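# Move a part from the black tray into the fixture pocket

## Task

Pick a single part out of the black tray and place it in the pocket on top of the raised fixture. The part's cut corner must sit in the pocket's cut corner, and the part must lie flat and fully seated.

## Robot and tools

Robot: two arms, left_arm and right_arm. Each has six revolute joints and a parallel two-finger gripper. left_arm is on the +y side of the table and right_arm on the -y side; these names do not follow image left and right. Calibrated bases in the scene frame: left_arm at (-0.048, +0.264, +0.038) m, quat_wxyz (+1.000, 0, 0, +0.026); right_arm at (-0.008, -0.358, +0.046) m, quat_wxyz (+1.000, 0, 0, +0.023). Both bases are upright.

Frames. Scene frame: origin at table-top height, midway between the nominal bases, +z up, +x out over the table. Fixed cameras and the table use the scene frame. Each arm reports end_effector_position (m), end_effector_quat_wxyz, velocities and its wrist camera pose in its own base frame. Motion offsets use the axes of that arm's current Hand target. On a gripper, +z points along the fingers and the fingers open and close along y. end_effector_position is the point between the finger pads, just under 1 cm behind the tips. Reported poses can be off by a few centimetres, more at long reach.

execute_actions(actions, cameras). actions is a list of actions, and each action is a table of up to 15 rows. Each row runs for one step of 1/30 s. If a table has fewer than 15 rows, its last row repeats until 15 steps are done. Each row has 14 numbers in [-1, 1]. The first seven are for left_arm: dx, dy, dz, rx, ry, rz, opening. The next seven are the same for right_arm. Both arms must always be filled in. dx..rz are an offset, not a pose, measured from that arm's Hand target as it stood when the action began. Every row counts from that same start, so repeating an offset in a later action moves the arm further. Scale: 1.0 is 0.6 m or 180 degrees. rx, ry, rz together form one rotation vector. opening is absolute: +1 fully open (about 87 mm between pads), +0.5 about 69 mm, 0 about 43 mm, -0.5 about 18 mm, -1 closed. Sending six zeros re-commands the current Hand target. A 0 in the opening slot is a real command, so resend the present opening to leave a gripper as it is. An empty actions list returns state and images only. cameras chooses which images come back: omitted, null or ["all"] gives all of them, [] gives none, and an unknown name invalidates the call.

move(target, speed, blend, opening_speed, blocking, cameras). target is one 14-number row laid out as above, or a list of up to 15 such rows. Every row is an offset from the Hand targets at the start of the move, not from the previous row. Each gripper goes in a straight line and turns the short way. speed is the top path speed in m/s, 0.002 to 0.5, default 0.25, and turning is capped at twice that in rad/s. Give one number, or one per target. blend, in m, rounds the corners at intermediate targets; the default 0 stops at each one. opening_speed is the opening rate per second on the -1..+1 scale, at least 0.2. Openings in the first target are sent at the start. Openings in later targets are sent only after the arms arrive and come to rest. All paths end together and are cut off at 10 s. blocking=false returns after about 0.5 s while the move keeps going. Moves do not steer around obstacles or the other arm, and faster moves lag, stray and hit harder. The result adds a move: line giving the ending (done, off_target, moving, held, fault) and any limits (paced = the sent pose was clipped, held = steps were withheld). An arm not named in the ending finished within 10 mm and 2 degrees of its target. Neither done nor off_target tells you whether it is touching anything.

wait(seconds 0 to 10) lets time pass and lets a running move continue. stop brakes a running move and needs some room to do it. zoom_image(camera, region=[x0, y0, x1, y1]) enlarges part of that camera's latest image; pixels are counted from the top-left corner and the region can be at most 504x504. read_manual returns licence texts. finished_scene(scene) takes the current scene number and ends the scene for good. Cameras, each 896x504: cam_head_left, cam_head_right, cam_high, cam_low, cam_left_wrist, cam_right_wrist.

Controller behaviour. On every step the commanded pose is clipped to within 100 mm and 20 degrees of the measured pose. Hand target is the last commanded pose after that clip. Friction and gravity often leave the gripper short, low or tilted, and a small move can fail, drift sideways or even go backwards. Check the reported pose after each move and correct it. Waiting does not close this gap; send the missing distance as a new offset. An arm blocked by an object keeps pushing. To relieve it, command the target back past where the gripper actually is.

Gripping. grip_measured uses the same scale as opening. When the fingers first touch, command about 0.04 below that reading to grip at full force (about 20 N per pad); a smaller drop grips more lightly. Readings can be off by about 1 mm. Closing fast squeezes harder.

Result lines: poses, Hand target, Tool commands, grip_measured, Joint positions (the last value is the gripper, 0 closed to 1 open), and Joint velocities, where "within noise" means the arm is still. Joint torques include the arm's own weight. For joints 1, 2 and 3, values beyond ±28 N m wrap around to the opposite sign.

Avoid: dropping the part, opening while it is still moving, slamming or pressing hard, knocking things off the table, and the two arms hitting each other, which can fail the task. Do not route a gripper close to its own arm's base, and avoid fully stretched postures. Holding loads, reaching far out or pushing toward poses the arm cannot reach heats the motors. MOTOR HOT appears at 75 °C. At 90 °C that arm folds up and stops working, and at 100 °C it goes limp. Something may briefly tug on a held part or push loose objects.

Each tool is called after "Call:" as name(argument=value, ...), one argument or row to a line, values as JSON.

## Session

Call:
execute_actions(
  actions=[],
)

Scene clock: 0.00 s.
left_arm: end_effector_position=(+0.3885, +0.0514, +0.0629) grip_measured=+1.000 end_effector_quat_wxyz=(+0.590, -0.097, +0.797, +0.090) | right_arm: end_effector_position=(+0.4033, +0.0054, +0.0674) grip_measured=+0.986 end_effector_quat_wxyz=(+0.595, +0.008, +0.803, -0.025)
Joint positions: left_arm=[0.035 1.56 0.39 0.869 -0.227 -0.04 1] | right_arm=[0.059 1.574 0.433 0.845 0.105 0.001 0.993]
Joint velocities: within noise
Joint torques (N m): no reading
Motor temperatures (°C): left_arm=[18 26 21 20 18 18 18] | right_arm=[20 22 22 26 20 19 17]
Heat: left arm: 26 °C; right arm: 26 °C.
Hand target: left_arm +0.3924, +0.0516, +0.0708; +0.599, -0.098, +0.790, +0.089 | right_arm +0.4063, +0.0056, +0.0735; +0.602, +0.008, +0.798, -0.024
Tool commands: left_gripper/opening=+1.0 right_gripper/opening=+1.0

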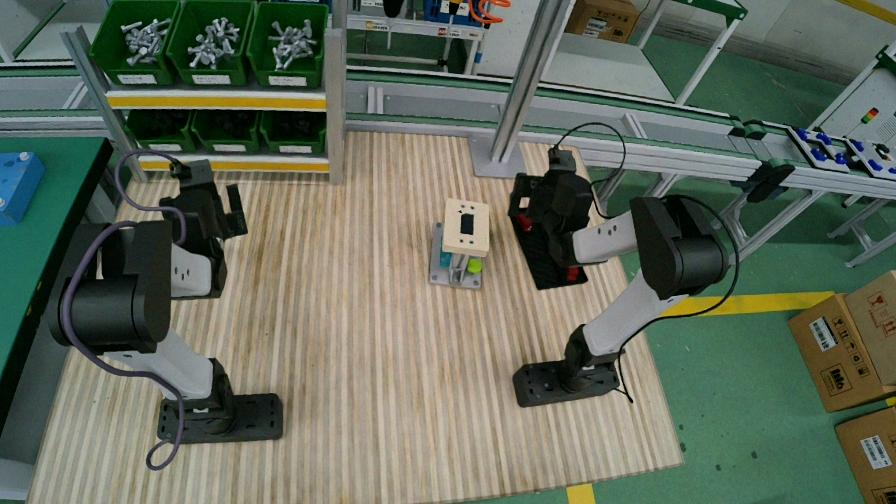

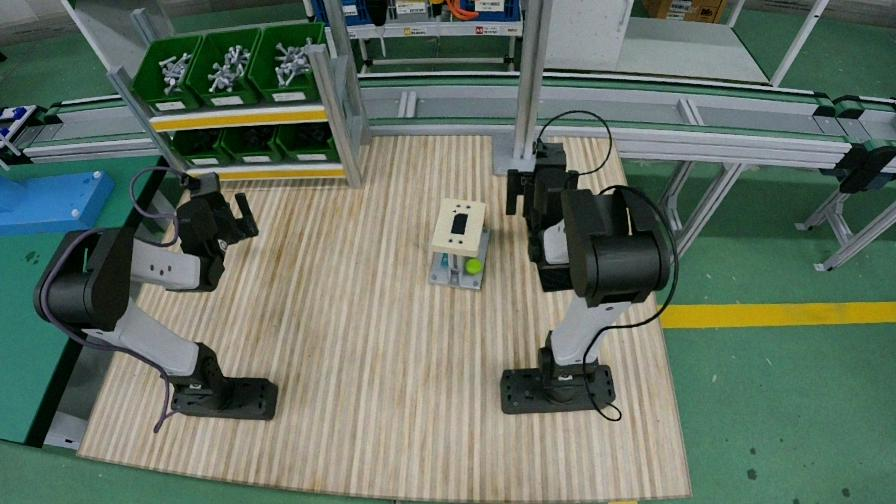

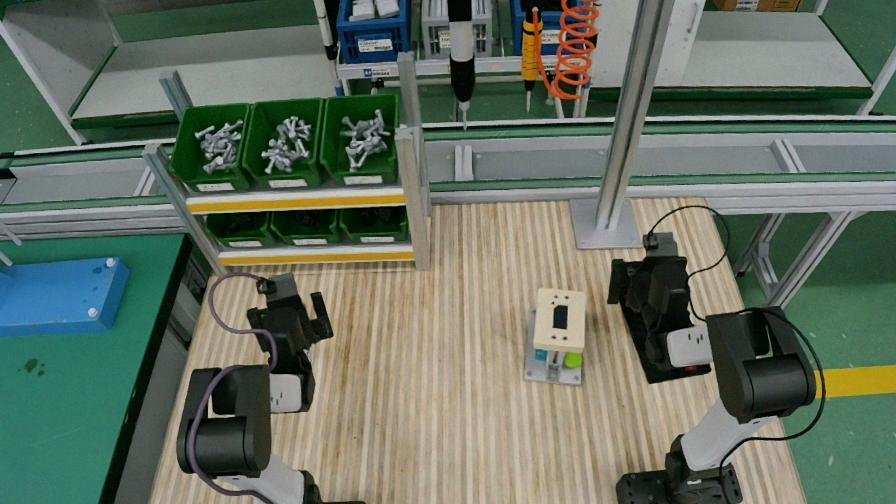

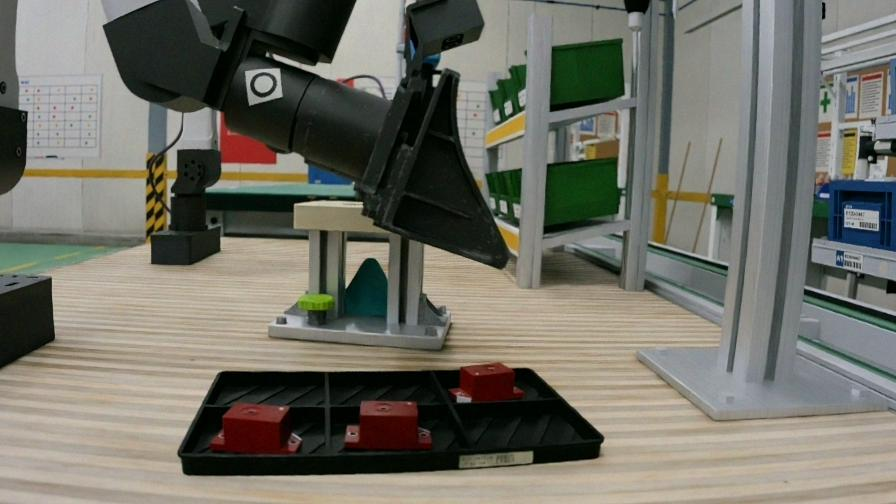

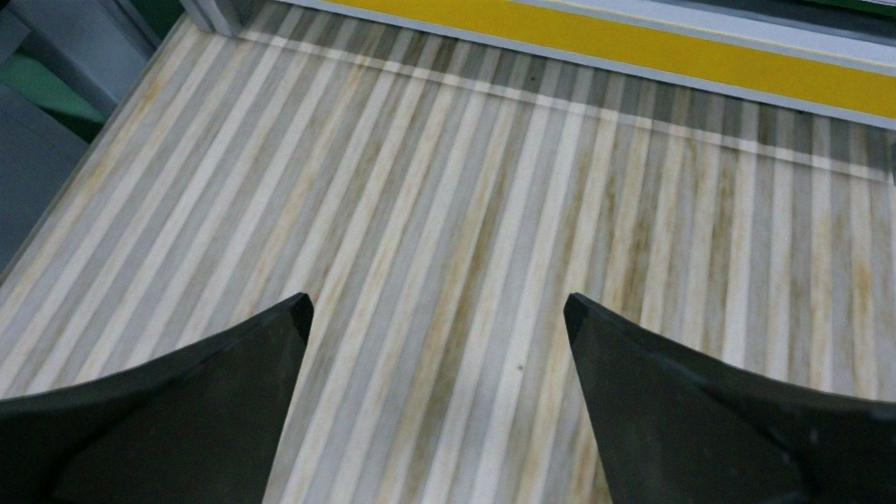

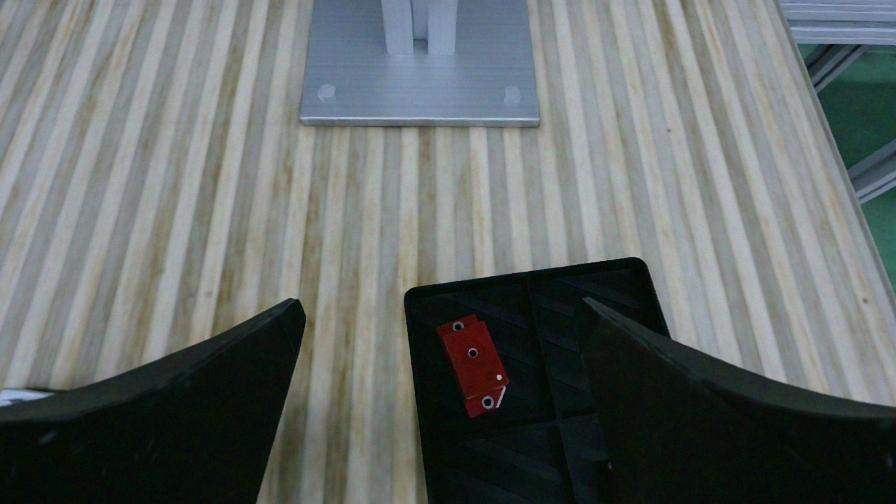

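Call:
move(
  target=[0,0,0,0,0,0,1,-0.285,0,-0.275,0,0.42,0,1],
  speed=0.3,
  cameras=["cam_right_wrist","cam_high"],
)

Scene clock: 7.03 s.
left_arm: end_effector_position=(+0.3885, +0.0514, +0.0629) grip_measured=+1.000 end_effector_quat_wxyz=(+0.590, -0.097, +0.797, +0.090) | right_arm: end_effector_position=(+0.2961, +0.0141, +0.2755) grip_measured=+0.986 end_effector_quat_wxyz=(+0.188, +0.016, +0.982, -0.006)
Joint positions: left_arm=[0.035 1.56 0.39 0.869 -0.227 -0.04 1] | right_arm=[0.059 1.637 2.013 -1.57 0.039 0.084 0.993]
Joint velocities: within noise
Joint torques (N m): left_arm=[-0.27 -6.28 6.35 2 0.04 0.01] | right_arm=[0.14 -6.31 6.74 0.86 -0.11 0.01]
Motor temperatures (°C): left_arm=[18 26 21 21 18 18 18] | right_arm=[20 23 22 27 20 19 17]
Heat: left arm: 26 °C; right arm: 27 °C.
Hand target: left_arm +0.3924, +0.0516, +0.0708; +0.599, -0.098, +0.790, +0.089 | right_arm +0.2949, +0.0162, +0.2831; +0.015, +0.021, +1.000, -0.013
Off the commanded pose: left_arm 0.009 m, 1 deg | right_arm 0.008 m, 23 deg; orientation clipped.
joint sent to its limit (right arm) — joint 4 (wrist pitch), lower limit. The joint targets are off in orientation, not in position.
move: off_target (right_arm); limits=paced
Images, in order (width x height): cam_high 896x504, cam_right_wrist 896x504.

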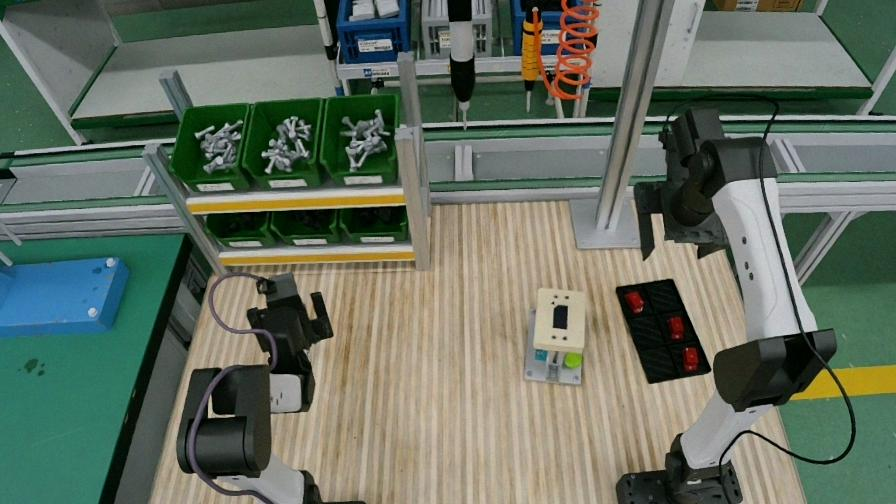

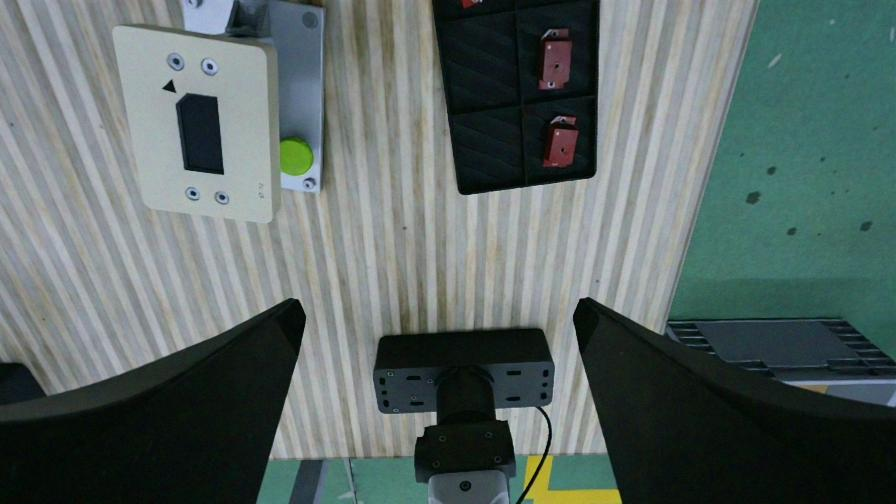

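Call:
zoom_image(
  camera="cam_right_wrist",
  region=[420, 0, 640, 200],
)

Scaled by 2.291 from the camera's 896x504 image, which has a finer 1280x720 frame.

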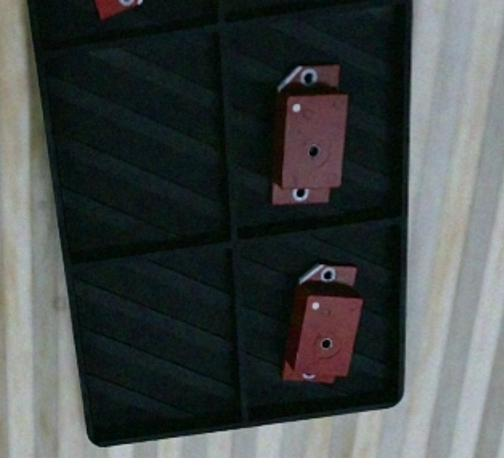

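Call:
move(
  target=[0,0,0,0,0,0,1,-0.085,-0.177,0.375,0,0,-0.013,-0.19],
  speed=0.25,
  cameras=["cam_right_wrist","cam_low"],
)

Scene clock: 32.27 s.
left_arm: end_effector_position=(+0.3885, +0.0514, +0.0629) grip_measured=+1.000 end_effector_quat_wxyz=(+0.590, -0.097, +0.797, +0.090) | right_arm: end_effector_position=(+0.3408, -0.0934, +0.0564) grip_measured=-0.190 end_effector_quat_wxyz=(-0.001, +0.002, +1.000, -0.005)
Joint positions: left_arm=[0.035 1.56 0.39 0.869 -0.227 -0.04 1] | right_arm=[-0.235 2.062 1.661 -1.169 0.011 -0.231 0.405]
Joint velocities: within noise
Joint torques (N m): left_arm=[-0.28 -6.27 6.34 2 0.04 0.01] | right_arm=[-0.13 -9.96 6.99 0.38 0.01 -0.11]
Motor temperatures (°C): left_arm=[18 27 22 24 18 18 18] | right_arm=[20 25 24 27 20 19 17]
Heat: left arm: 27 °C; right arm: 27 °C.
Hand target: left_arm +0.3924, +0.0516, +0.0708; +0.599, -0.098, +0.790, +0.089 | right_arm +0.3481, -0.0978, +0.0625; +0.015, +0.000, +1.000, -0.013
Off the commanded pose: left_arm 0.009 m, 1 deg | right_arm 0.011 m, 2 deg.
move: off_target (right_arm)
Images, in order (width x height): cam_low 896x504, cam_right_wrist 896x504.

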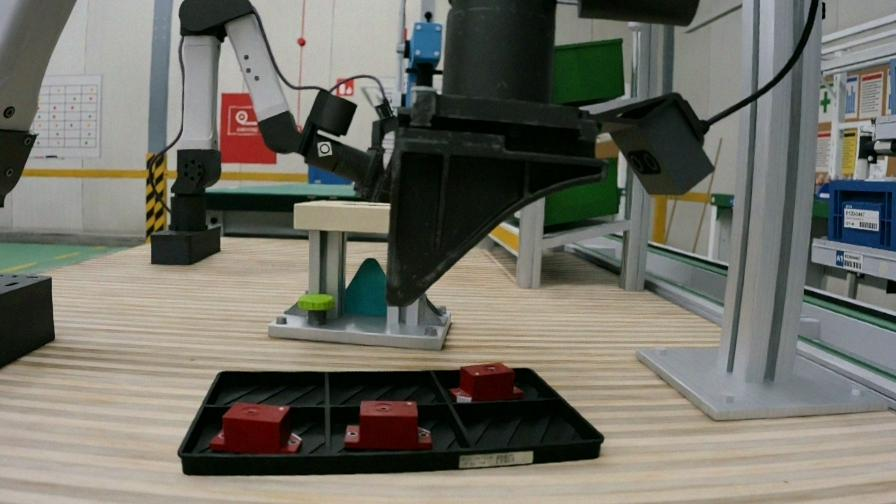

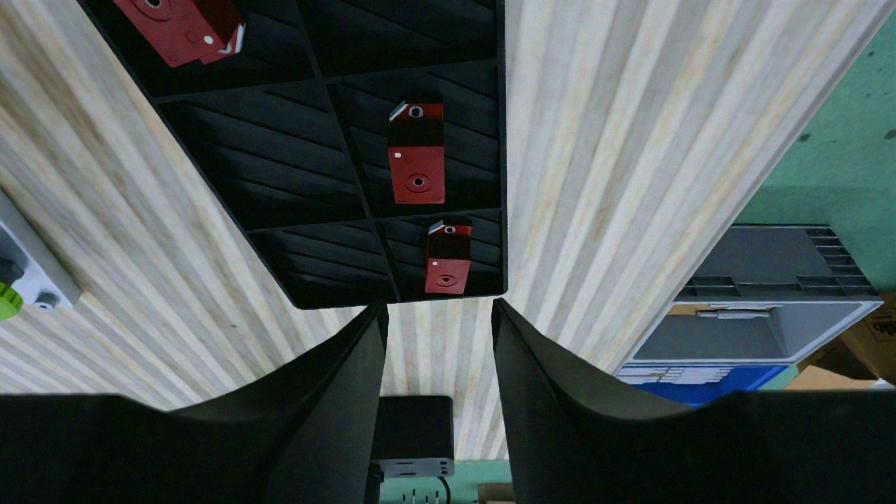

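Call:
move(
  target=[0,0,0,0,0,0,1,0.006,0.025,0.062,0,0,0,-0.19],
  speed=0.08,
  cameras=["cam_right_wrist","cam_low"],
)

Scene clock: 40.63 s.
left_arm: end_effector_position=(+0.3885, +0.0514, +0.0629) grip_measured=+1.000 end_effector_quat_wxyz=(+0.590, -0.097, +0.797, +0.090) | right_arm: end_effector_position=(+0.3468, -0.0845, +0.0283) grip_measured=-0.190 end_effector_quat_wxyz=(+0.018, -0.001, +1.000, -0.009)
Joint positions: left_arm=[0.035 1.56 0.39 0.869 -0.227 -0.04 1] | right_arm=[-0.209 2.062 1.553 -1.022 0.011 -0.211 0.405]
Joint velocities: within noise
Joint torques (N m): left_arm=[-0.27 -6.28 6.37 2 0.04 0.01] | right_arm=[0.54 -8.95 4.71 0.44 0.02 0.03]
Motor temperatures (°C): left_arm=[18 27 23 25 18 18 18] | right_arm=[20 27 24 26 20 19 17]
Heat: left arm: 27 °C; right arm: 27 °C.
Hand target: left_arm +0.3924, +0.0516, +0.0708; +0.599, -0.098, +0.790, +0.089 | right_arm +0.3455, -0.0837, +0.0247; +0.015, +0.000, +1.000, -0.013
Off the commanded pose: left_arm 0.009 m, 1 deg | right_arm 0.004 m, 1 deg.
move: done
Images, in order (width x height): cam_low 896x504, cam_right_wrist 896x504.

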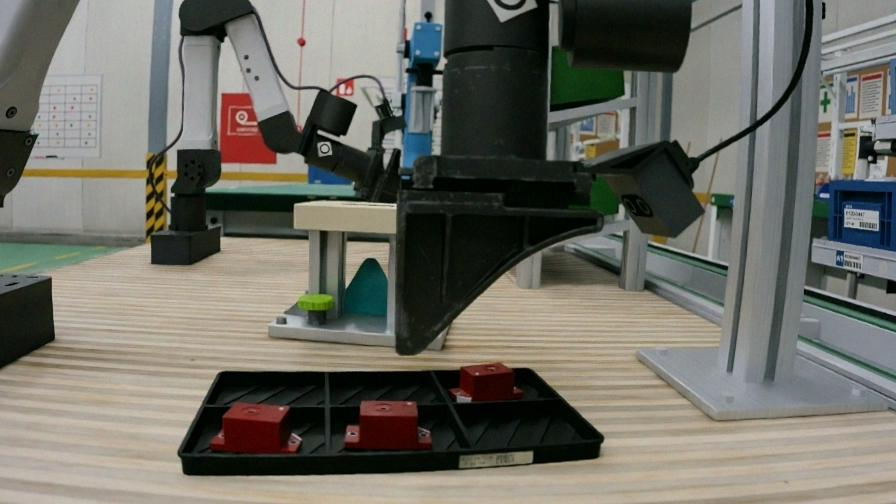

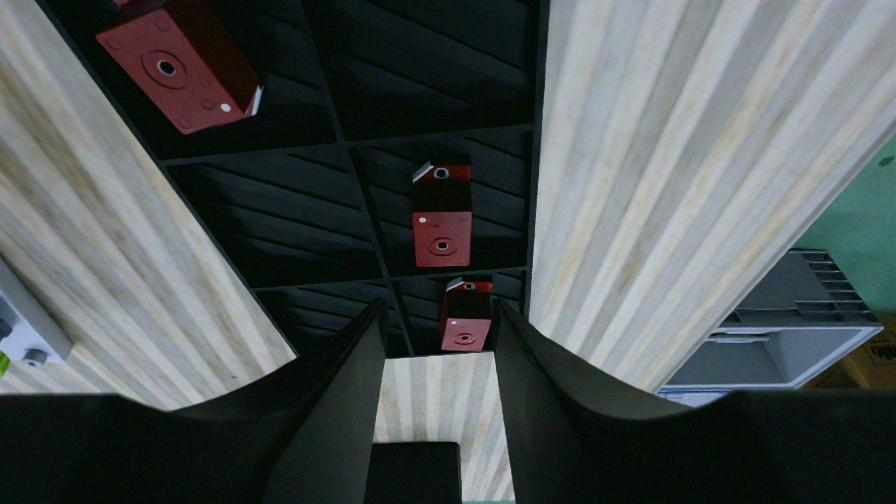

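Call:
move(
  target=[0,0,0,0,0,0,1,0.018,0,0.04,0,0,0,-0.19],
  speed=0.06,
  cameras=["cam_right_wrist","cam_low"],
)

Scene clock: 49.00 s.
left_arm: end_effector_position=(+0.3885, +0.0514, +0.0629) grip_measured=+1.000 end_effector_quat_wxyz=(+0.590, -0.097, +0.797, +0.090) | right_arm: end_effector_position=(+0.3370, -0.0824, +0.0023) grip_measured=-0.190 end_effector_quat_wxyz=(+0.016, -0.001, +1.000, -0.009)
Joint positions: left_arm=[0.035 1.56 0.39 0.869 -0.227 -0.04 1] | right_arm=[-0.209 2.062 1.443 -0.917 0.011 -0.211 0.405]
Joint velocities: within noise
Joint torques (N m): left_arm=[-0.27 -6.28 6.35 2 0.04 0.01] | right_arm=[-0.1 -9.2 4.56 0.44 0.02 -0.04]
Motor temperatures (°C): left_arm=[18 27 23 25 18 18 18] | right_arm=[20 28 24 26 20 19 17]
Heat: left arm: 27 °C; right arm: 28 °C.
Hand target: left_arm +0.3924, +0.0516, +0.0708; +0.599, -0.098, +0.790, +0.089 | right_arm +0.3354, -0.0843, +0.0004; +0.015, +0.000, +1.000, -0.013
Off the commanded pose: left_arm 0.009 m, 1 deg | right_arm 0.003 m, 0 deg.
move: done
Images, in order (width x height): cam_low 896x504, cam_right_wrist 896x504.

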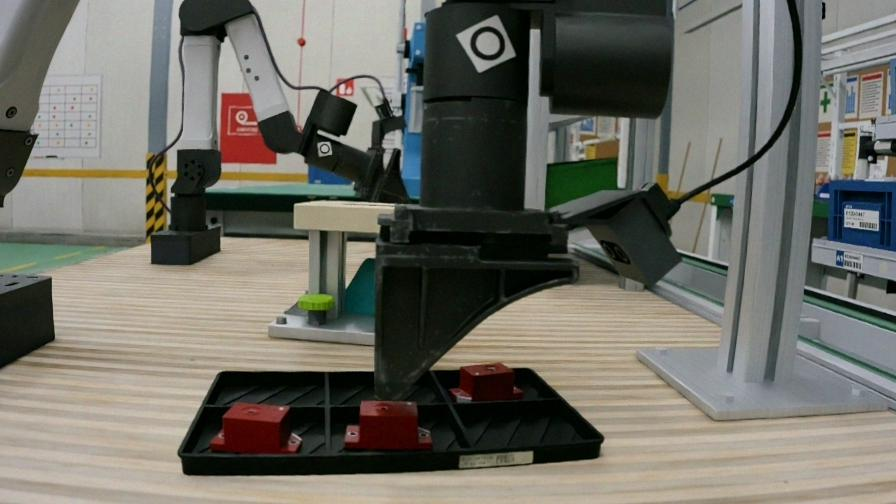

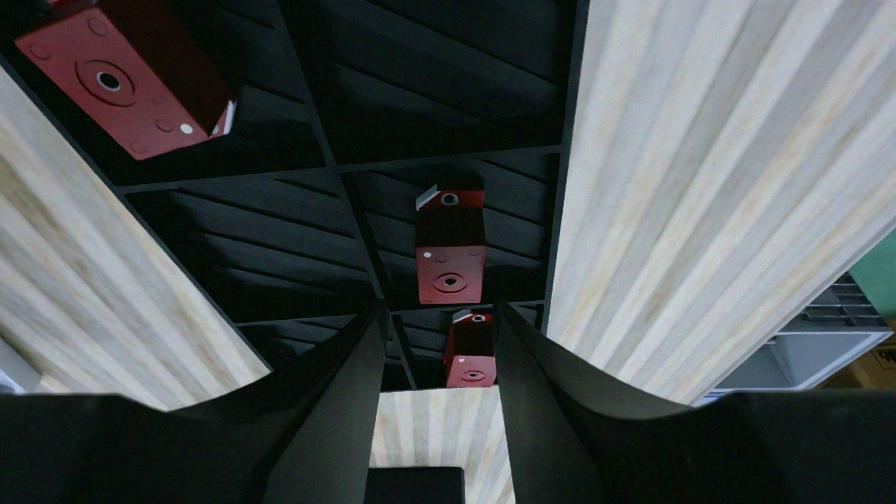

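Call:
move(
  target=[0,0,0,0,0,0,1,0.001,-0.008,0.039,0,0,0,-0.19],
  speed=0.05,
  cameras=["cam_right_wrist","cam_low"],
)

Scene clock: 53.13 s.
left_arm: end_effector_position=(+0.3885, +0.0514, +0.0629) grip_measured=+1.000 end_effector_quat_wxyz=(+0.590, -0.097, +0.797, +0.090) | right_arm: end_effector_position=(+0.3382, -0.0864, -0.0190) grip_measured=-0.190 end_effector_quat_wxyz=(+0.018, +0.000, +1.000, -0.010)
Joint positions: left_arm=[0.035 1.56 0.39 0.869 -0.227 -0.04 1] | right_arm=[-0.219 2.097 1.405 -0.839 0.011 -0.219 0.405]
Joint velocities: within noise
Joint torques (N m): left_arm=[-0.27 -6.3 6.35 2 0.04 0] | right_arm=[-0.53 -8.73 4.46 0.45 0.01 -0.09]
Motor temperatures (°C): left_arm=[18 27 23 25 18 18 18] | right_arm=[20 29 24 26 20 19 17]
Heat: left arm: 27 °C; right arm: 29 °C.
Hand target: left_arm +0.3924, +0.0516, +0.0708; +0.599, -0.098, +0.790, +0.089 | right_arm +0.3355, -0.0899, -0.0228; +0.015, +0.000, +1.000, -0.013
Off the commanded pose: left_arm 0.009 m, 1 deg | right_arm 0.006 m, 1 deg.
move: done
Images, in order (width x height): cam_low 896x504, cam_right_wrist 896x504.

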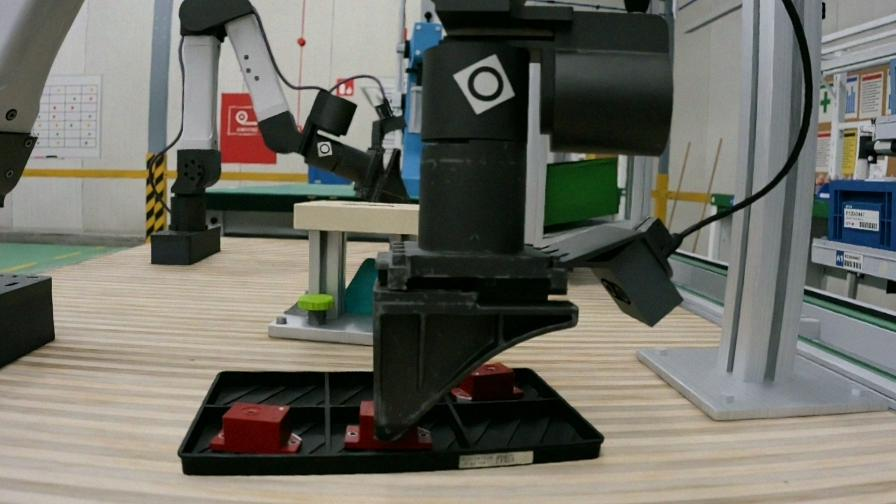

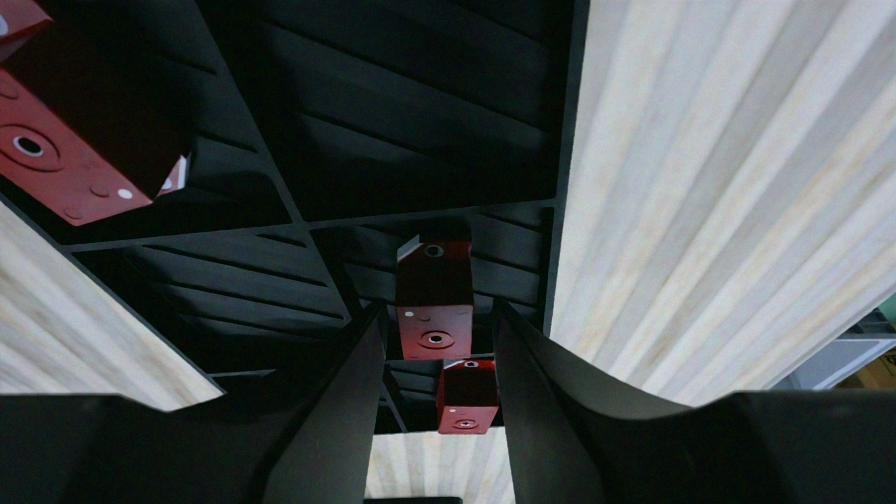

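Call:
move(
  target=[
    [0,0,0,0,0,0,1,0.001,0,0.017,0,0,0,-0.19],
    [0,0,0,0,0,0,1,0.001,0,0.017,0,0,0,-0.7],
  ],
  speed=0.04,
  opening_speed=0.4,
  cameras=["cam_right_wrist","cam_low"],
)

Scene clock: 59.40 s.
left_arm: end_effector_position=(+0.3885, +0.0514, +0.0629) grip_measured=+1.000 end_effector_quat_wxyz=(+0.590, -0.097, +0.797, +0.090) | right_arm: end_effector_position=(+0.3376, -0.0862, -0.0278) grip_measured=-0.426 end_effector_quat_wxyz=(+0.018, -0.001, +1.000, -0.010)
Joint positions: left_arm=[0.035 1.56 0.39 0.869 -0.227 -0.04 1] | right_arm=[-0.218 2.111 1.389 -0.81 0.011 -0.22 0.287]
Joint velocities: within noise
Joint torques (N m): left_arm=[-0.27 -6.28 6.35 2 0.04 0.01] | right_arm=[-0.59 -8.53 4.26 0.51 0.01 -0.09]
Motor temperatures (°C): left_arm=[18 28 23 26 18 18 18] | right_arm=[20 29 24 26 20 19 17]
Heat: left arm: 28 °C; right arm: 29 °C.
Hand target: left_arm +0.3924, +0.0516, +0.0708; +0.599, -0.098, +0.790, +0.089 | right_arm +0.3353, -0.0900, -0.0330; +0.015, +0.000, +1.000, -0.013
Off the commanded pose: left_arm 0.009 m, 1 deg | right_arm 0.007 m, 1 deg.
move: done
Images, in order (width x height): cam_low 896x504, cam_right_wrist 896x504.

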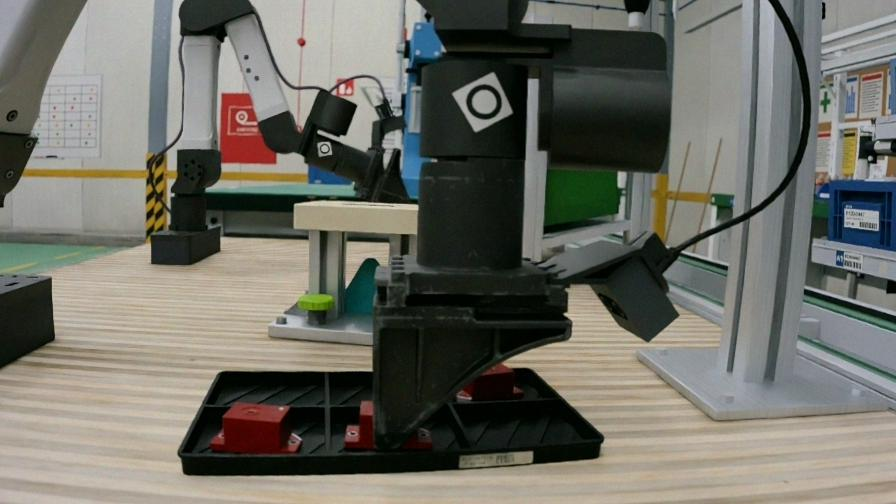

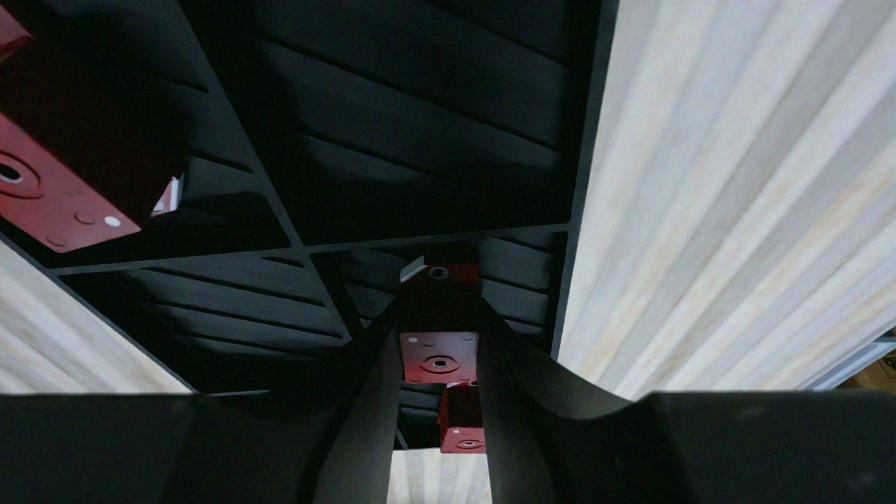

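Call:
move(
  target=[
    [0,0,0,0,0,0,1,0.02,0,-0.31,0,0,0,-0.7],
    [0,0,0,0,0,0,1,0.03,0.43,-0.31,0,0,0.067,-0.7],
  ],
  speed=0.15,
  cameras=["cam_right_wrist","cam_high","cam_head_left"],
)

Scene clock: 71.70 s.
left_arm: end_effector_position=(+0.3885, +0.0514, +0.0629) grip_measured=+1.000 end_effector_quat_wxyz=(+0.590, -0.097, +0.797, +0.090) | right_arm: end_effector_position=(+0.3080, +0.1720, +0.1398) grip_measured=-0.426 end_effector_quat_wxyz=(+0.009, +0.101, +0.995, -0.013)
Joint positions: left_arm=[0.035 1.56 0.39 0.869 -0.227 -0.04 1] | right_arm=[0.453 2.024 1.941 -1.485 0.031 0.656 0.287]
Joint velocities: within noise
Joint torques (N m): left_arm=[-0.27 -6.28 6.35 2 0.03 0.01] | right_arm=[-0.01 -8.65 7.97 0.14 0.07 0.02]
Motor temperatures (°C): left_arm=[18 28 23 26 18 18 18] | right_arm=[20 29 24 26 20 19 18]
Heat: left arm: 28 °C; right arm: 29 °C.
Hand target: left_arm +0.3924, +0.0516, +0.0708; +0.599, -0.098, +0.790, +0.089 | right_arm +0.3120, +0.1726, +0.1456; +0.016, +0.105, +0.994, -0.011
Off the commanded pose: left_arm 0.009 m, 1 deg | right_arm 0.007 m, 1 deg.
move: done
Images, in order (width x height): cam_head_left 896x504, cam_high 896x504, cam_right_wrist 896x504.

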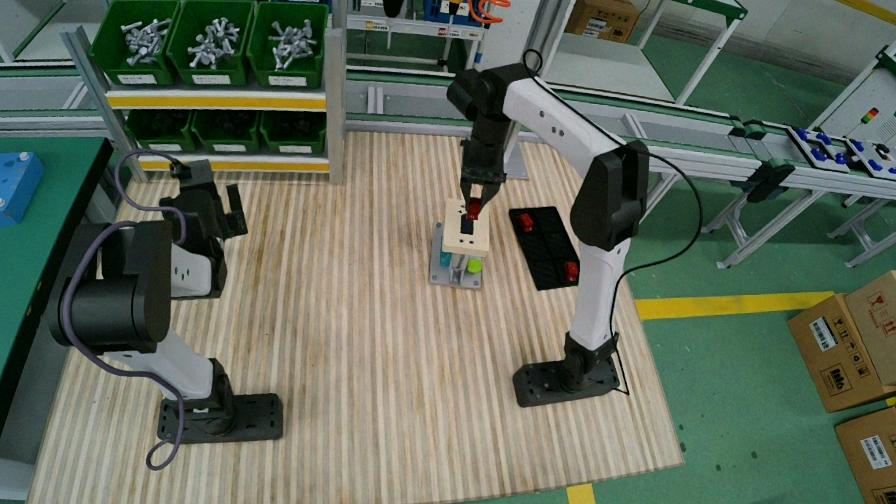

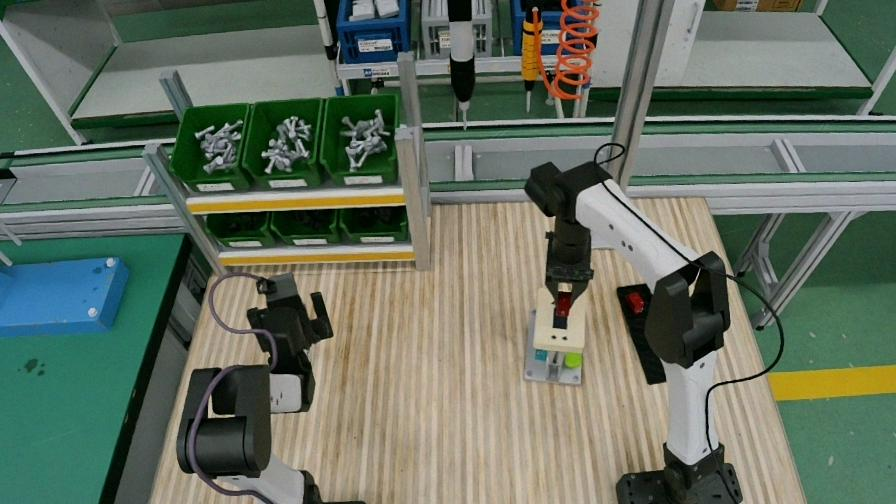

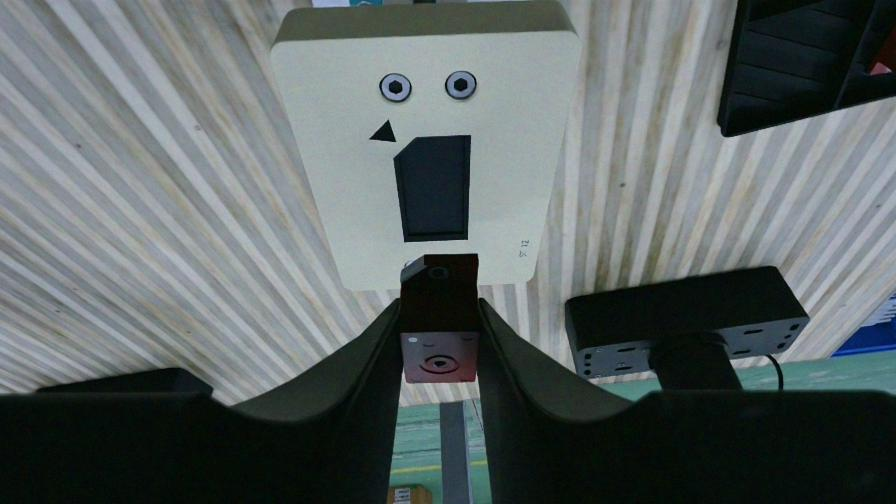

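Call:
move(
  target=[0,0,0,0,0,0,1,-0.007,0.007,0.06,0,0,0,-0.7],
  speed=0.06,
  cameras=["cam_right_wrist","cam_high"],
)

Call:
zoom_image(
  camera="cam_right_wrist",
  region=[350, 150, 530, 400],
)

Call:
zoom_image(
  camera="cam_high",
  region=[520, 270, 610, 400],
)

Scene clock: 88.87 s.
left_arm: end_effector_position=(+0.3885, +0.0514, +0.0629) grip_measured=+1.000 end_effector_quat_wxyz=(+0.590, -0.097, +0.797, +0.090) | right_arm: end_effector_position=(+0.3174, +0.1765, +0.1119) grip_measured=-0.426 end_effector_quat_wxyz=(+0.016, +0.102, +0.995, -0.009)
Joint positions: left_arm=[0.035 1.56 0.39 0.869 -0.227 -0.04 1] | right_arm=[0.453 2.04 1.854 -1.367 0.031 0.656 0.287]
Joint velocities: within noise
Joint torques (N m): left_arm=[-0.27 -6.28 6.35 2 0.04 0.01] | right_arm=[-0.14 -9.14 5 0.37 0.07 0.01]
Motor temperatures (°C): left_arm=[18 28 24 27 18 18 18] | right_arm=[20 29 25 25 20 19 18]
Heat: left arm: 28 °C; right arm: 29 °C.
Hand target: left_arm +0.3924, +0.0516, +0.0708; +0.599, -0.098, +0.790, +0.089 | right_arm +0.3181, +0.1749, +0.1097; +0.016, +0.105, +0.994, -0.011
Off the commanded pose: left_arm 0.009 m, 1 deg | right_arm 0.003 m, 1 deg.
move: done
Images, in order (width x height): cam_high 896x504, cam_right_wrist 896x504.

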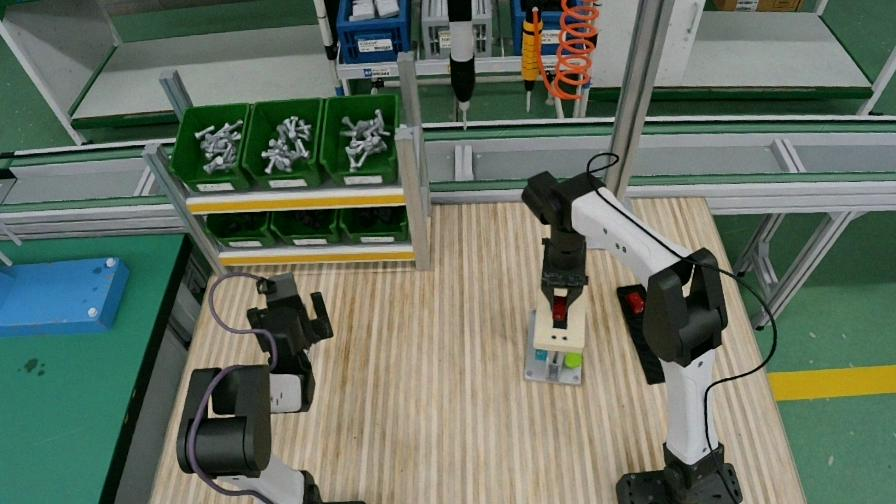

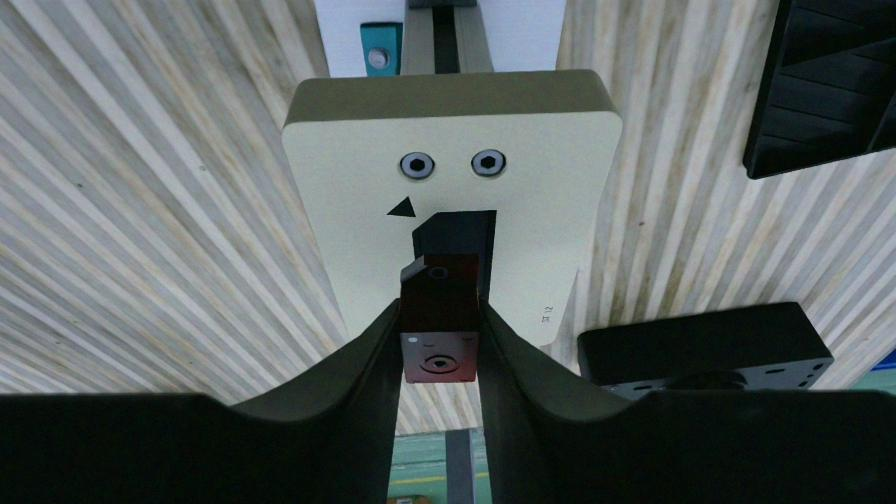

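Scaled by 2.016 from the camera's 896x504 image, which has a finer 1280x720 frame.

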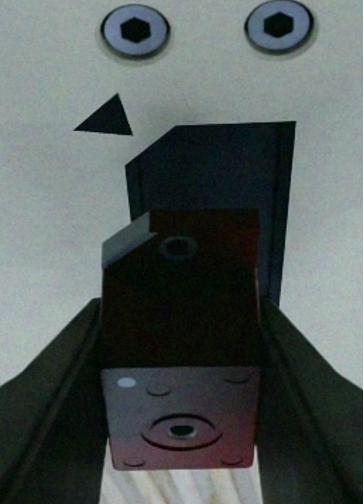

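Scaled by 3.877 from the camera's 896x504 image, which has a finer 1280x720 frame.

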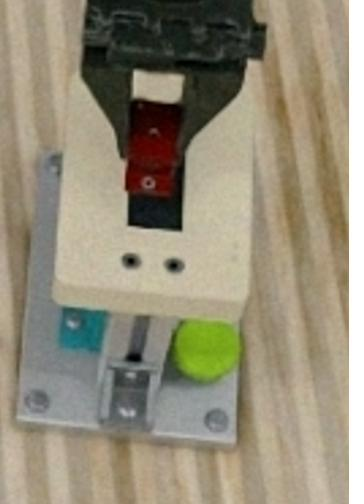

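Call:
move(
  target=[0,0,0,0,0,0,1,0.0045,-0.0145,0.013,0,0,0,-0.7],
  speed=0.04,
  cameras=["cam_right_wrist","cam_high"],
)

Call:
zoom_image(
  camera="cam_right_wrist",
  region=[350, 200, 530, 400],
)

Call:
zoom_image(
  camera="cam_high",
  region=[520, 270, 610, 400],
)

Scene clock: 98.70 s.
left_arm: end_effector_position=(+0.3885, +0.0514, +0.0629) grip_measured=+1.000 end_effector_quat_wxyz=(+0.590, -0.097, +0.797, +0.090) | right_arm: end_effector_position=(+0.3127, +0.1702, +0.0936) grip_measured=-0.426 end_effector_quat_wxyz=(+0.003, +0.105, +0.994, -0.016)
Joint positions: left_arm=[0.035 1.56 0.39 0.869 -0.227 -0.04 1] | right_arm=[0.443 2.04 1.777 -1.32 0.031 0.653 0.287]
Joint velocities: within noise
Joint torques (N m): left_arm=[-0.27 -6.28 6.37 2 0.04 0.01] | right_arm=[-0.51 -12.01 4.89 0.28 0.07 -0.1]
Motor temperatures (°C): left_arm=[18 28 24 27 18 18 18] | right_arm=[20 31 25 25 20 19 18]
Heat: left arm: 28 °C; right arm: 31 °C.
Hand target: left_arm +0.3924, +0.0516, +0.0708; +0.599, -0.098, +0.790, +0.089 | right_arm +0.3138, +0.1669, +0.1020; +0.016, +0.105, +0.994, -0.011
Off the commanded pose: left_arm 0.009 m, 1 deg | right_arm 0.009 m, 2 deg.
move: done
Images, in order (width x height): cam_high 896x504, cam_right_wrist 896x504.

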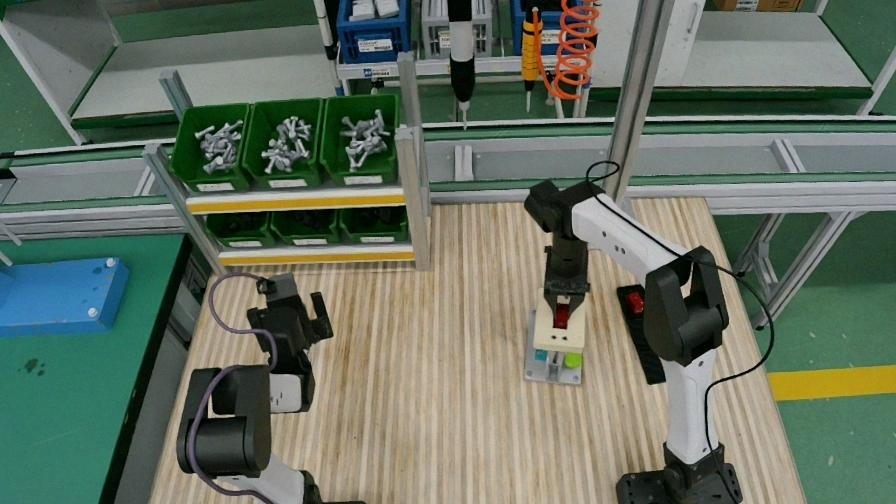

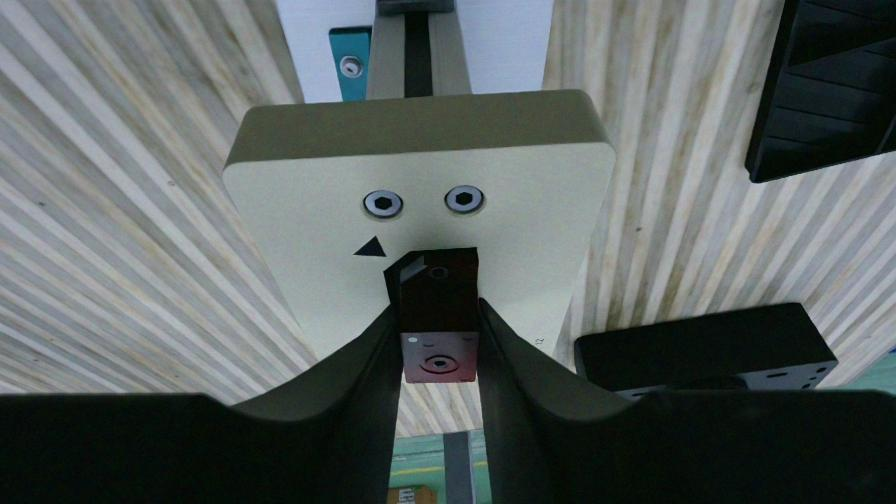

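Scaled by 2.520 from the camera's 896x504 image, which has a finer 1280x720 frame.

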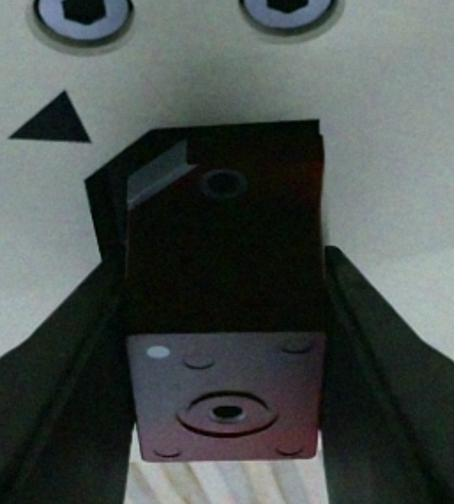

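Scaled by 3.877 from the camera's 896x504 image, which has a finer 1280x720 frame.

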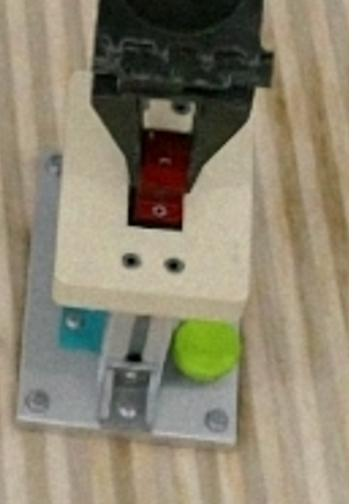

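Call:
move(
  target=[0,0,0,0,0,0,1,0.0,0.0145,0,0,0,-0.014,-0.7],
  speed=0.03,
  cameras=["cam_right_wrist"],
)

Call:
zoom_image(
  camera="cam_right_wrist",
  region=[350, 200, 530, 400],
)

Scene clock: 106.53 s.
left_arm: end_effector_position=(+0.3885, +0.0514, +0.0629) grip_measured=+1.000 end_effector_quat_wxyz=(+0.590, -0.097, +0.797, +0.090) | right_arm: end_effector_position=(+0.3112, +0.1721, +0.0936) grip_measured=-0.426 end_effector_quat_wxyz=(+0.003, +0.090, +0.996, -0.016)
Joint positions: left_arm=[0.035 1.56 0.39 0.869 -0.227 -0.04 1] | right_arm=[0.451 2.04 1.777 -1.32 0.032 0.632 0.287]
Joint velocities: within noise
Joint torques (N m): left_arm=[-0.25 -6.28 6.35 2 0.04 0.01] | right_arm=[0.66 -9.68 7.76 0.16 0.06 -0.11]
Motor temperatures (°C): left_arm=[18 28 24 28 18 18 18] | right_arm=[20 33 25 25 20 19 18]
Heat: left arm: 28 °C; right arm: 33 °C.
Hand target: left_arm +0.3924, +0.0516, +0.0708; +0.599, -0.098, +0.790, +0.089 | right_arm +0.3156, +0.1754, +0.1018; +0.016, +0.083, +0.996, -0.012
Off the commanded pose: left_arm 0.009 m, 1 deg | right_arm 0.010 m, 2 deg.
move: done
Images, in order (width x height): cam_right_wrist 896x504.

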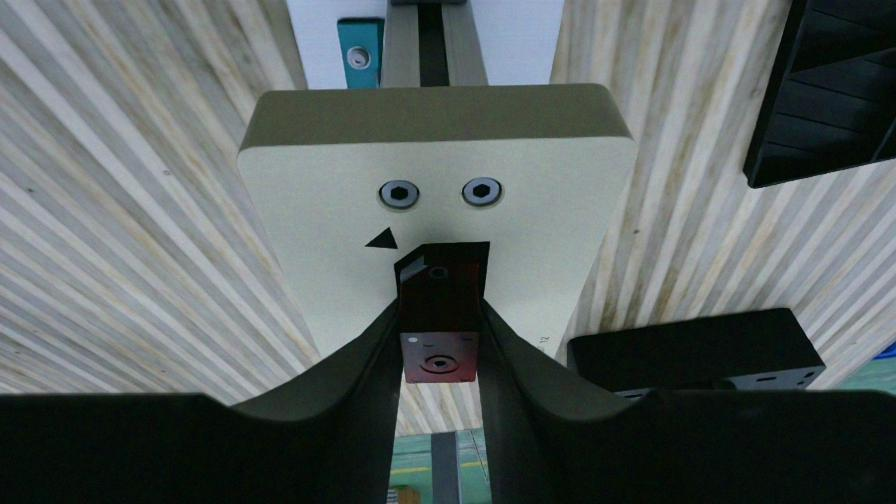

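Scaled by 2.520 from the camera's 896x504 image, which has a finer 1280x720 frame.

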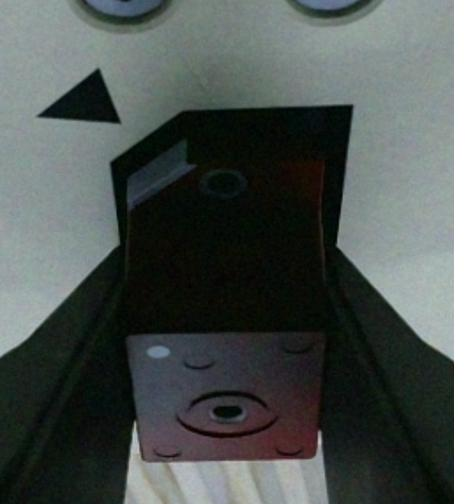

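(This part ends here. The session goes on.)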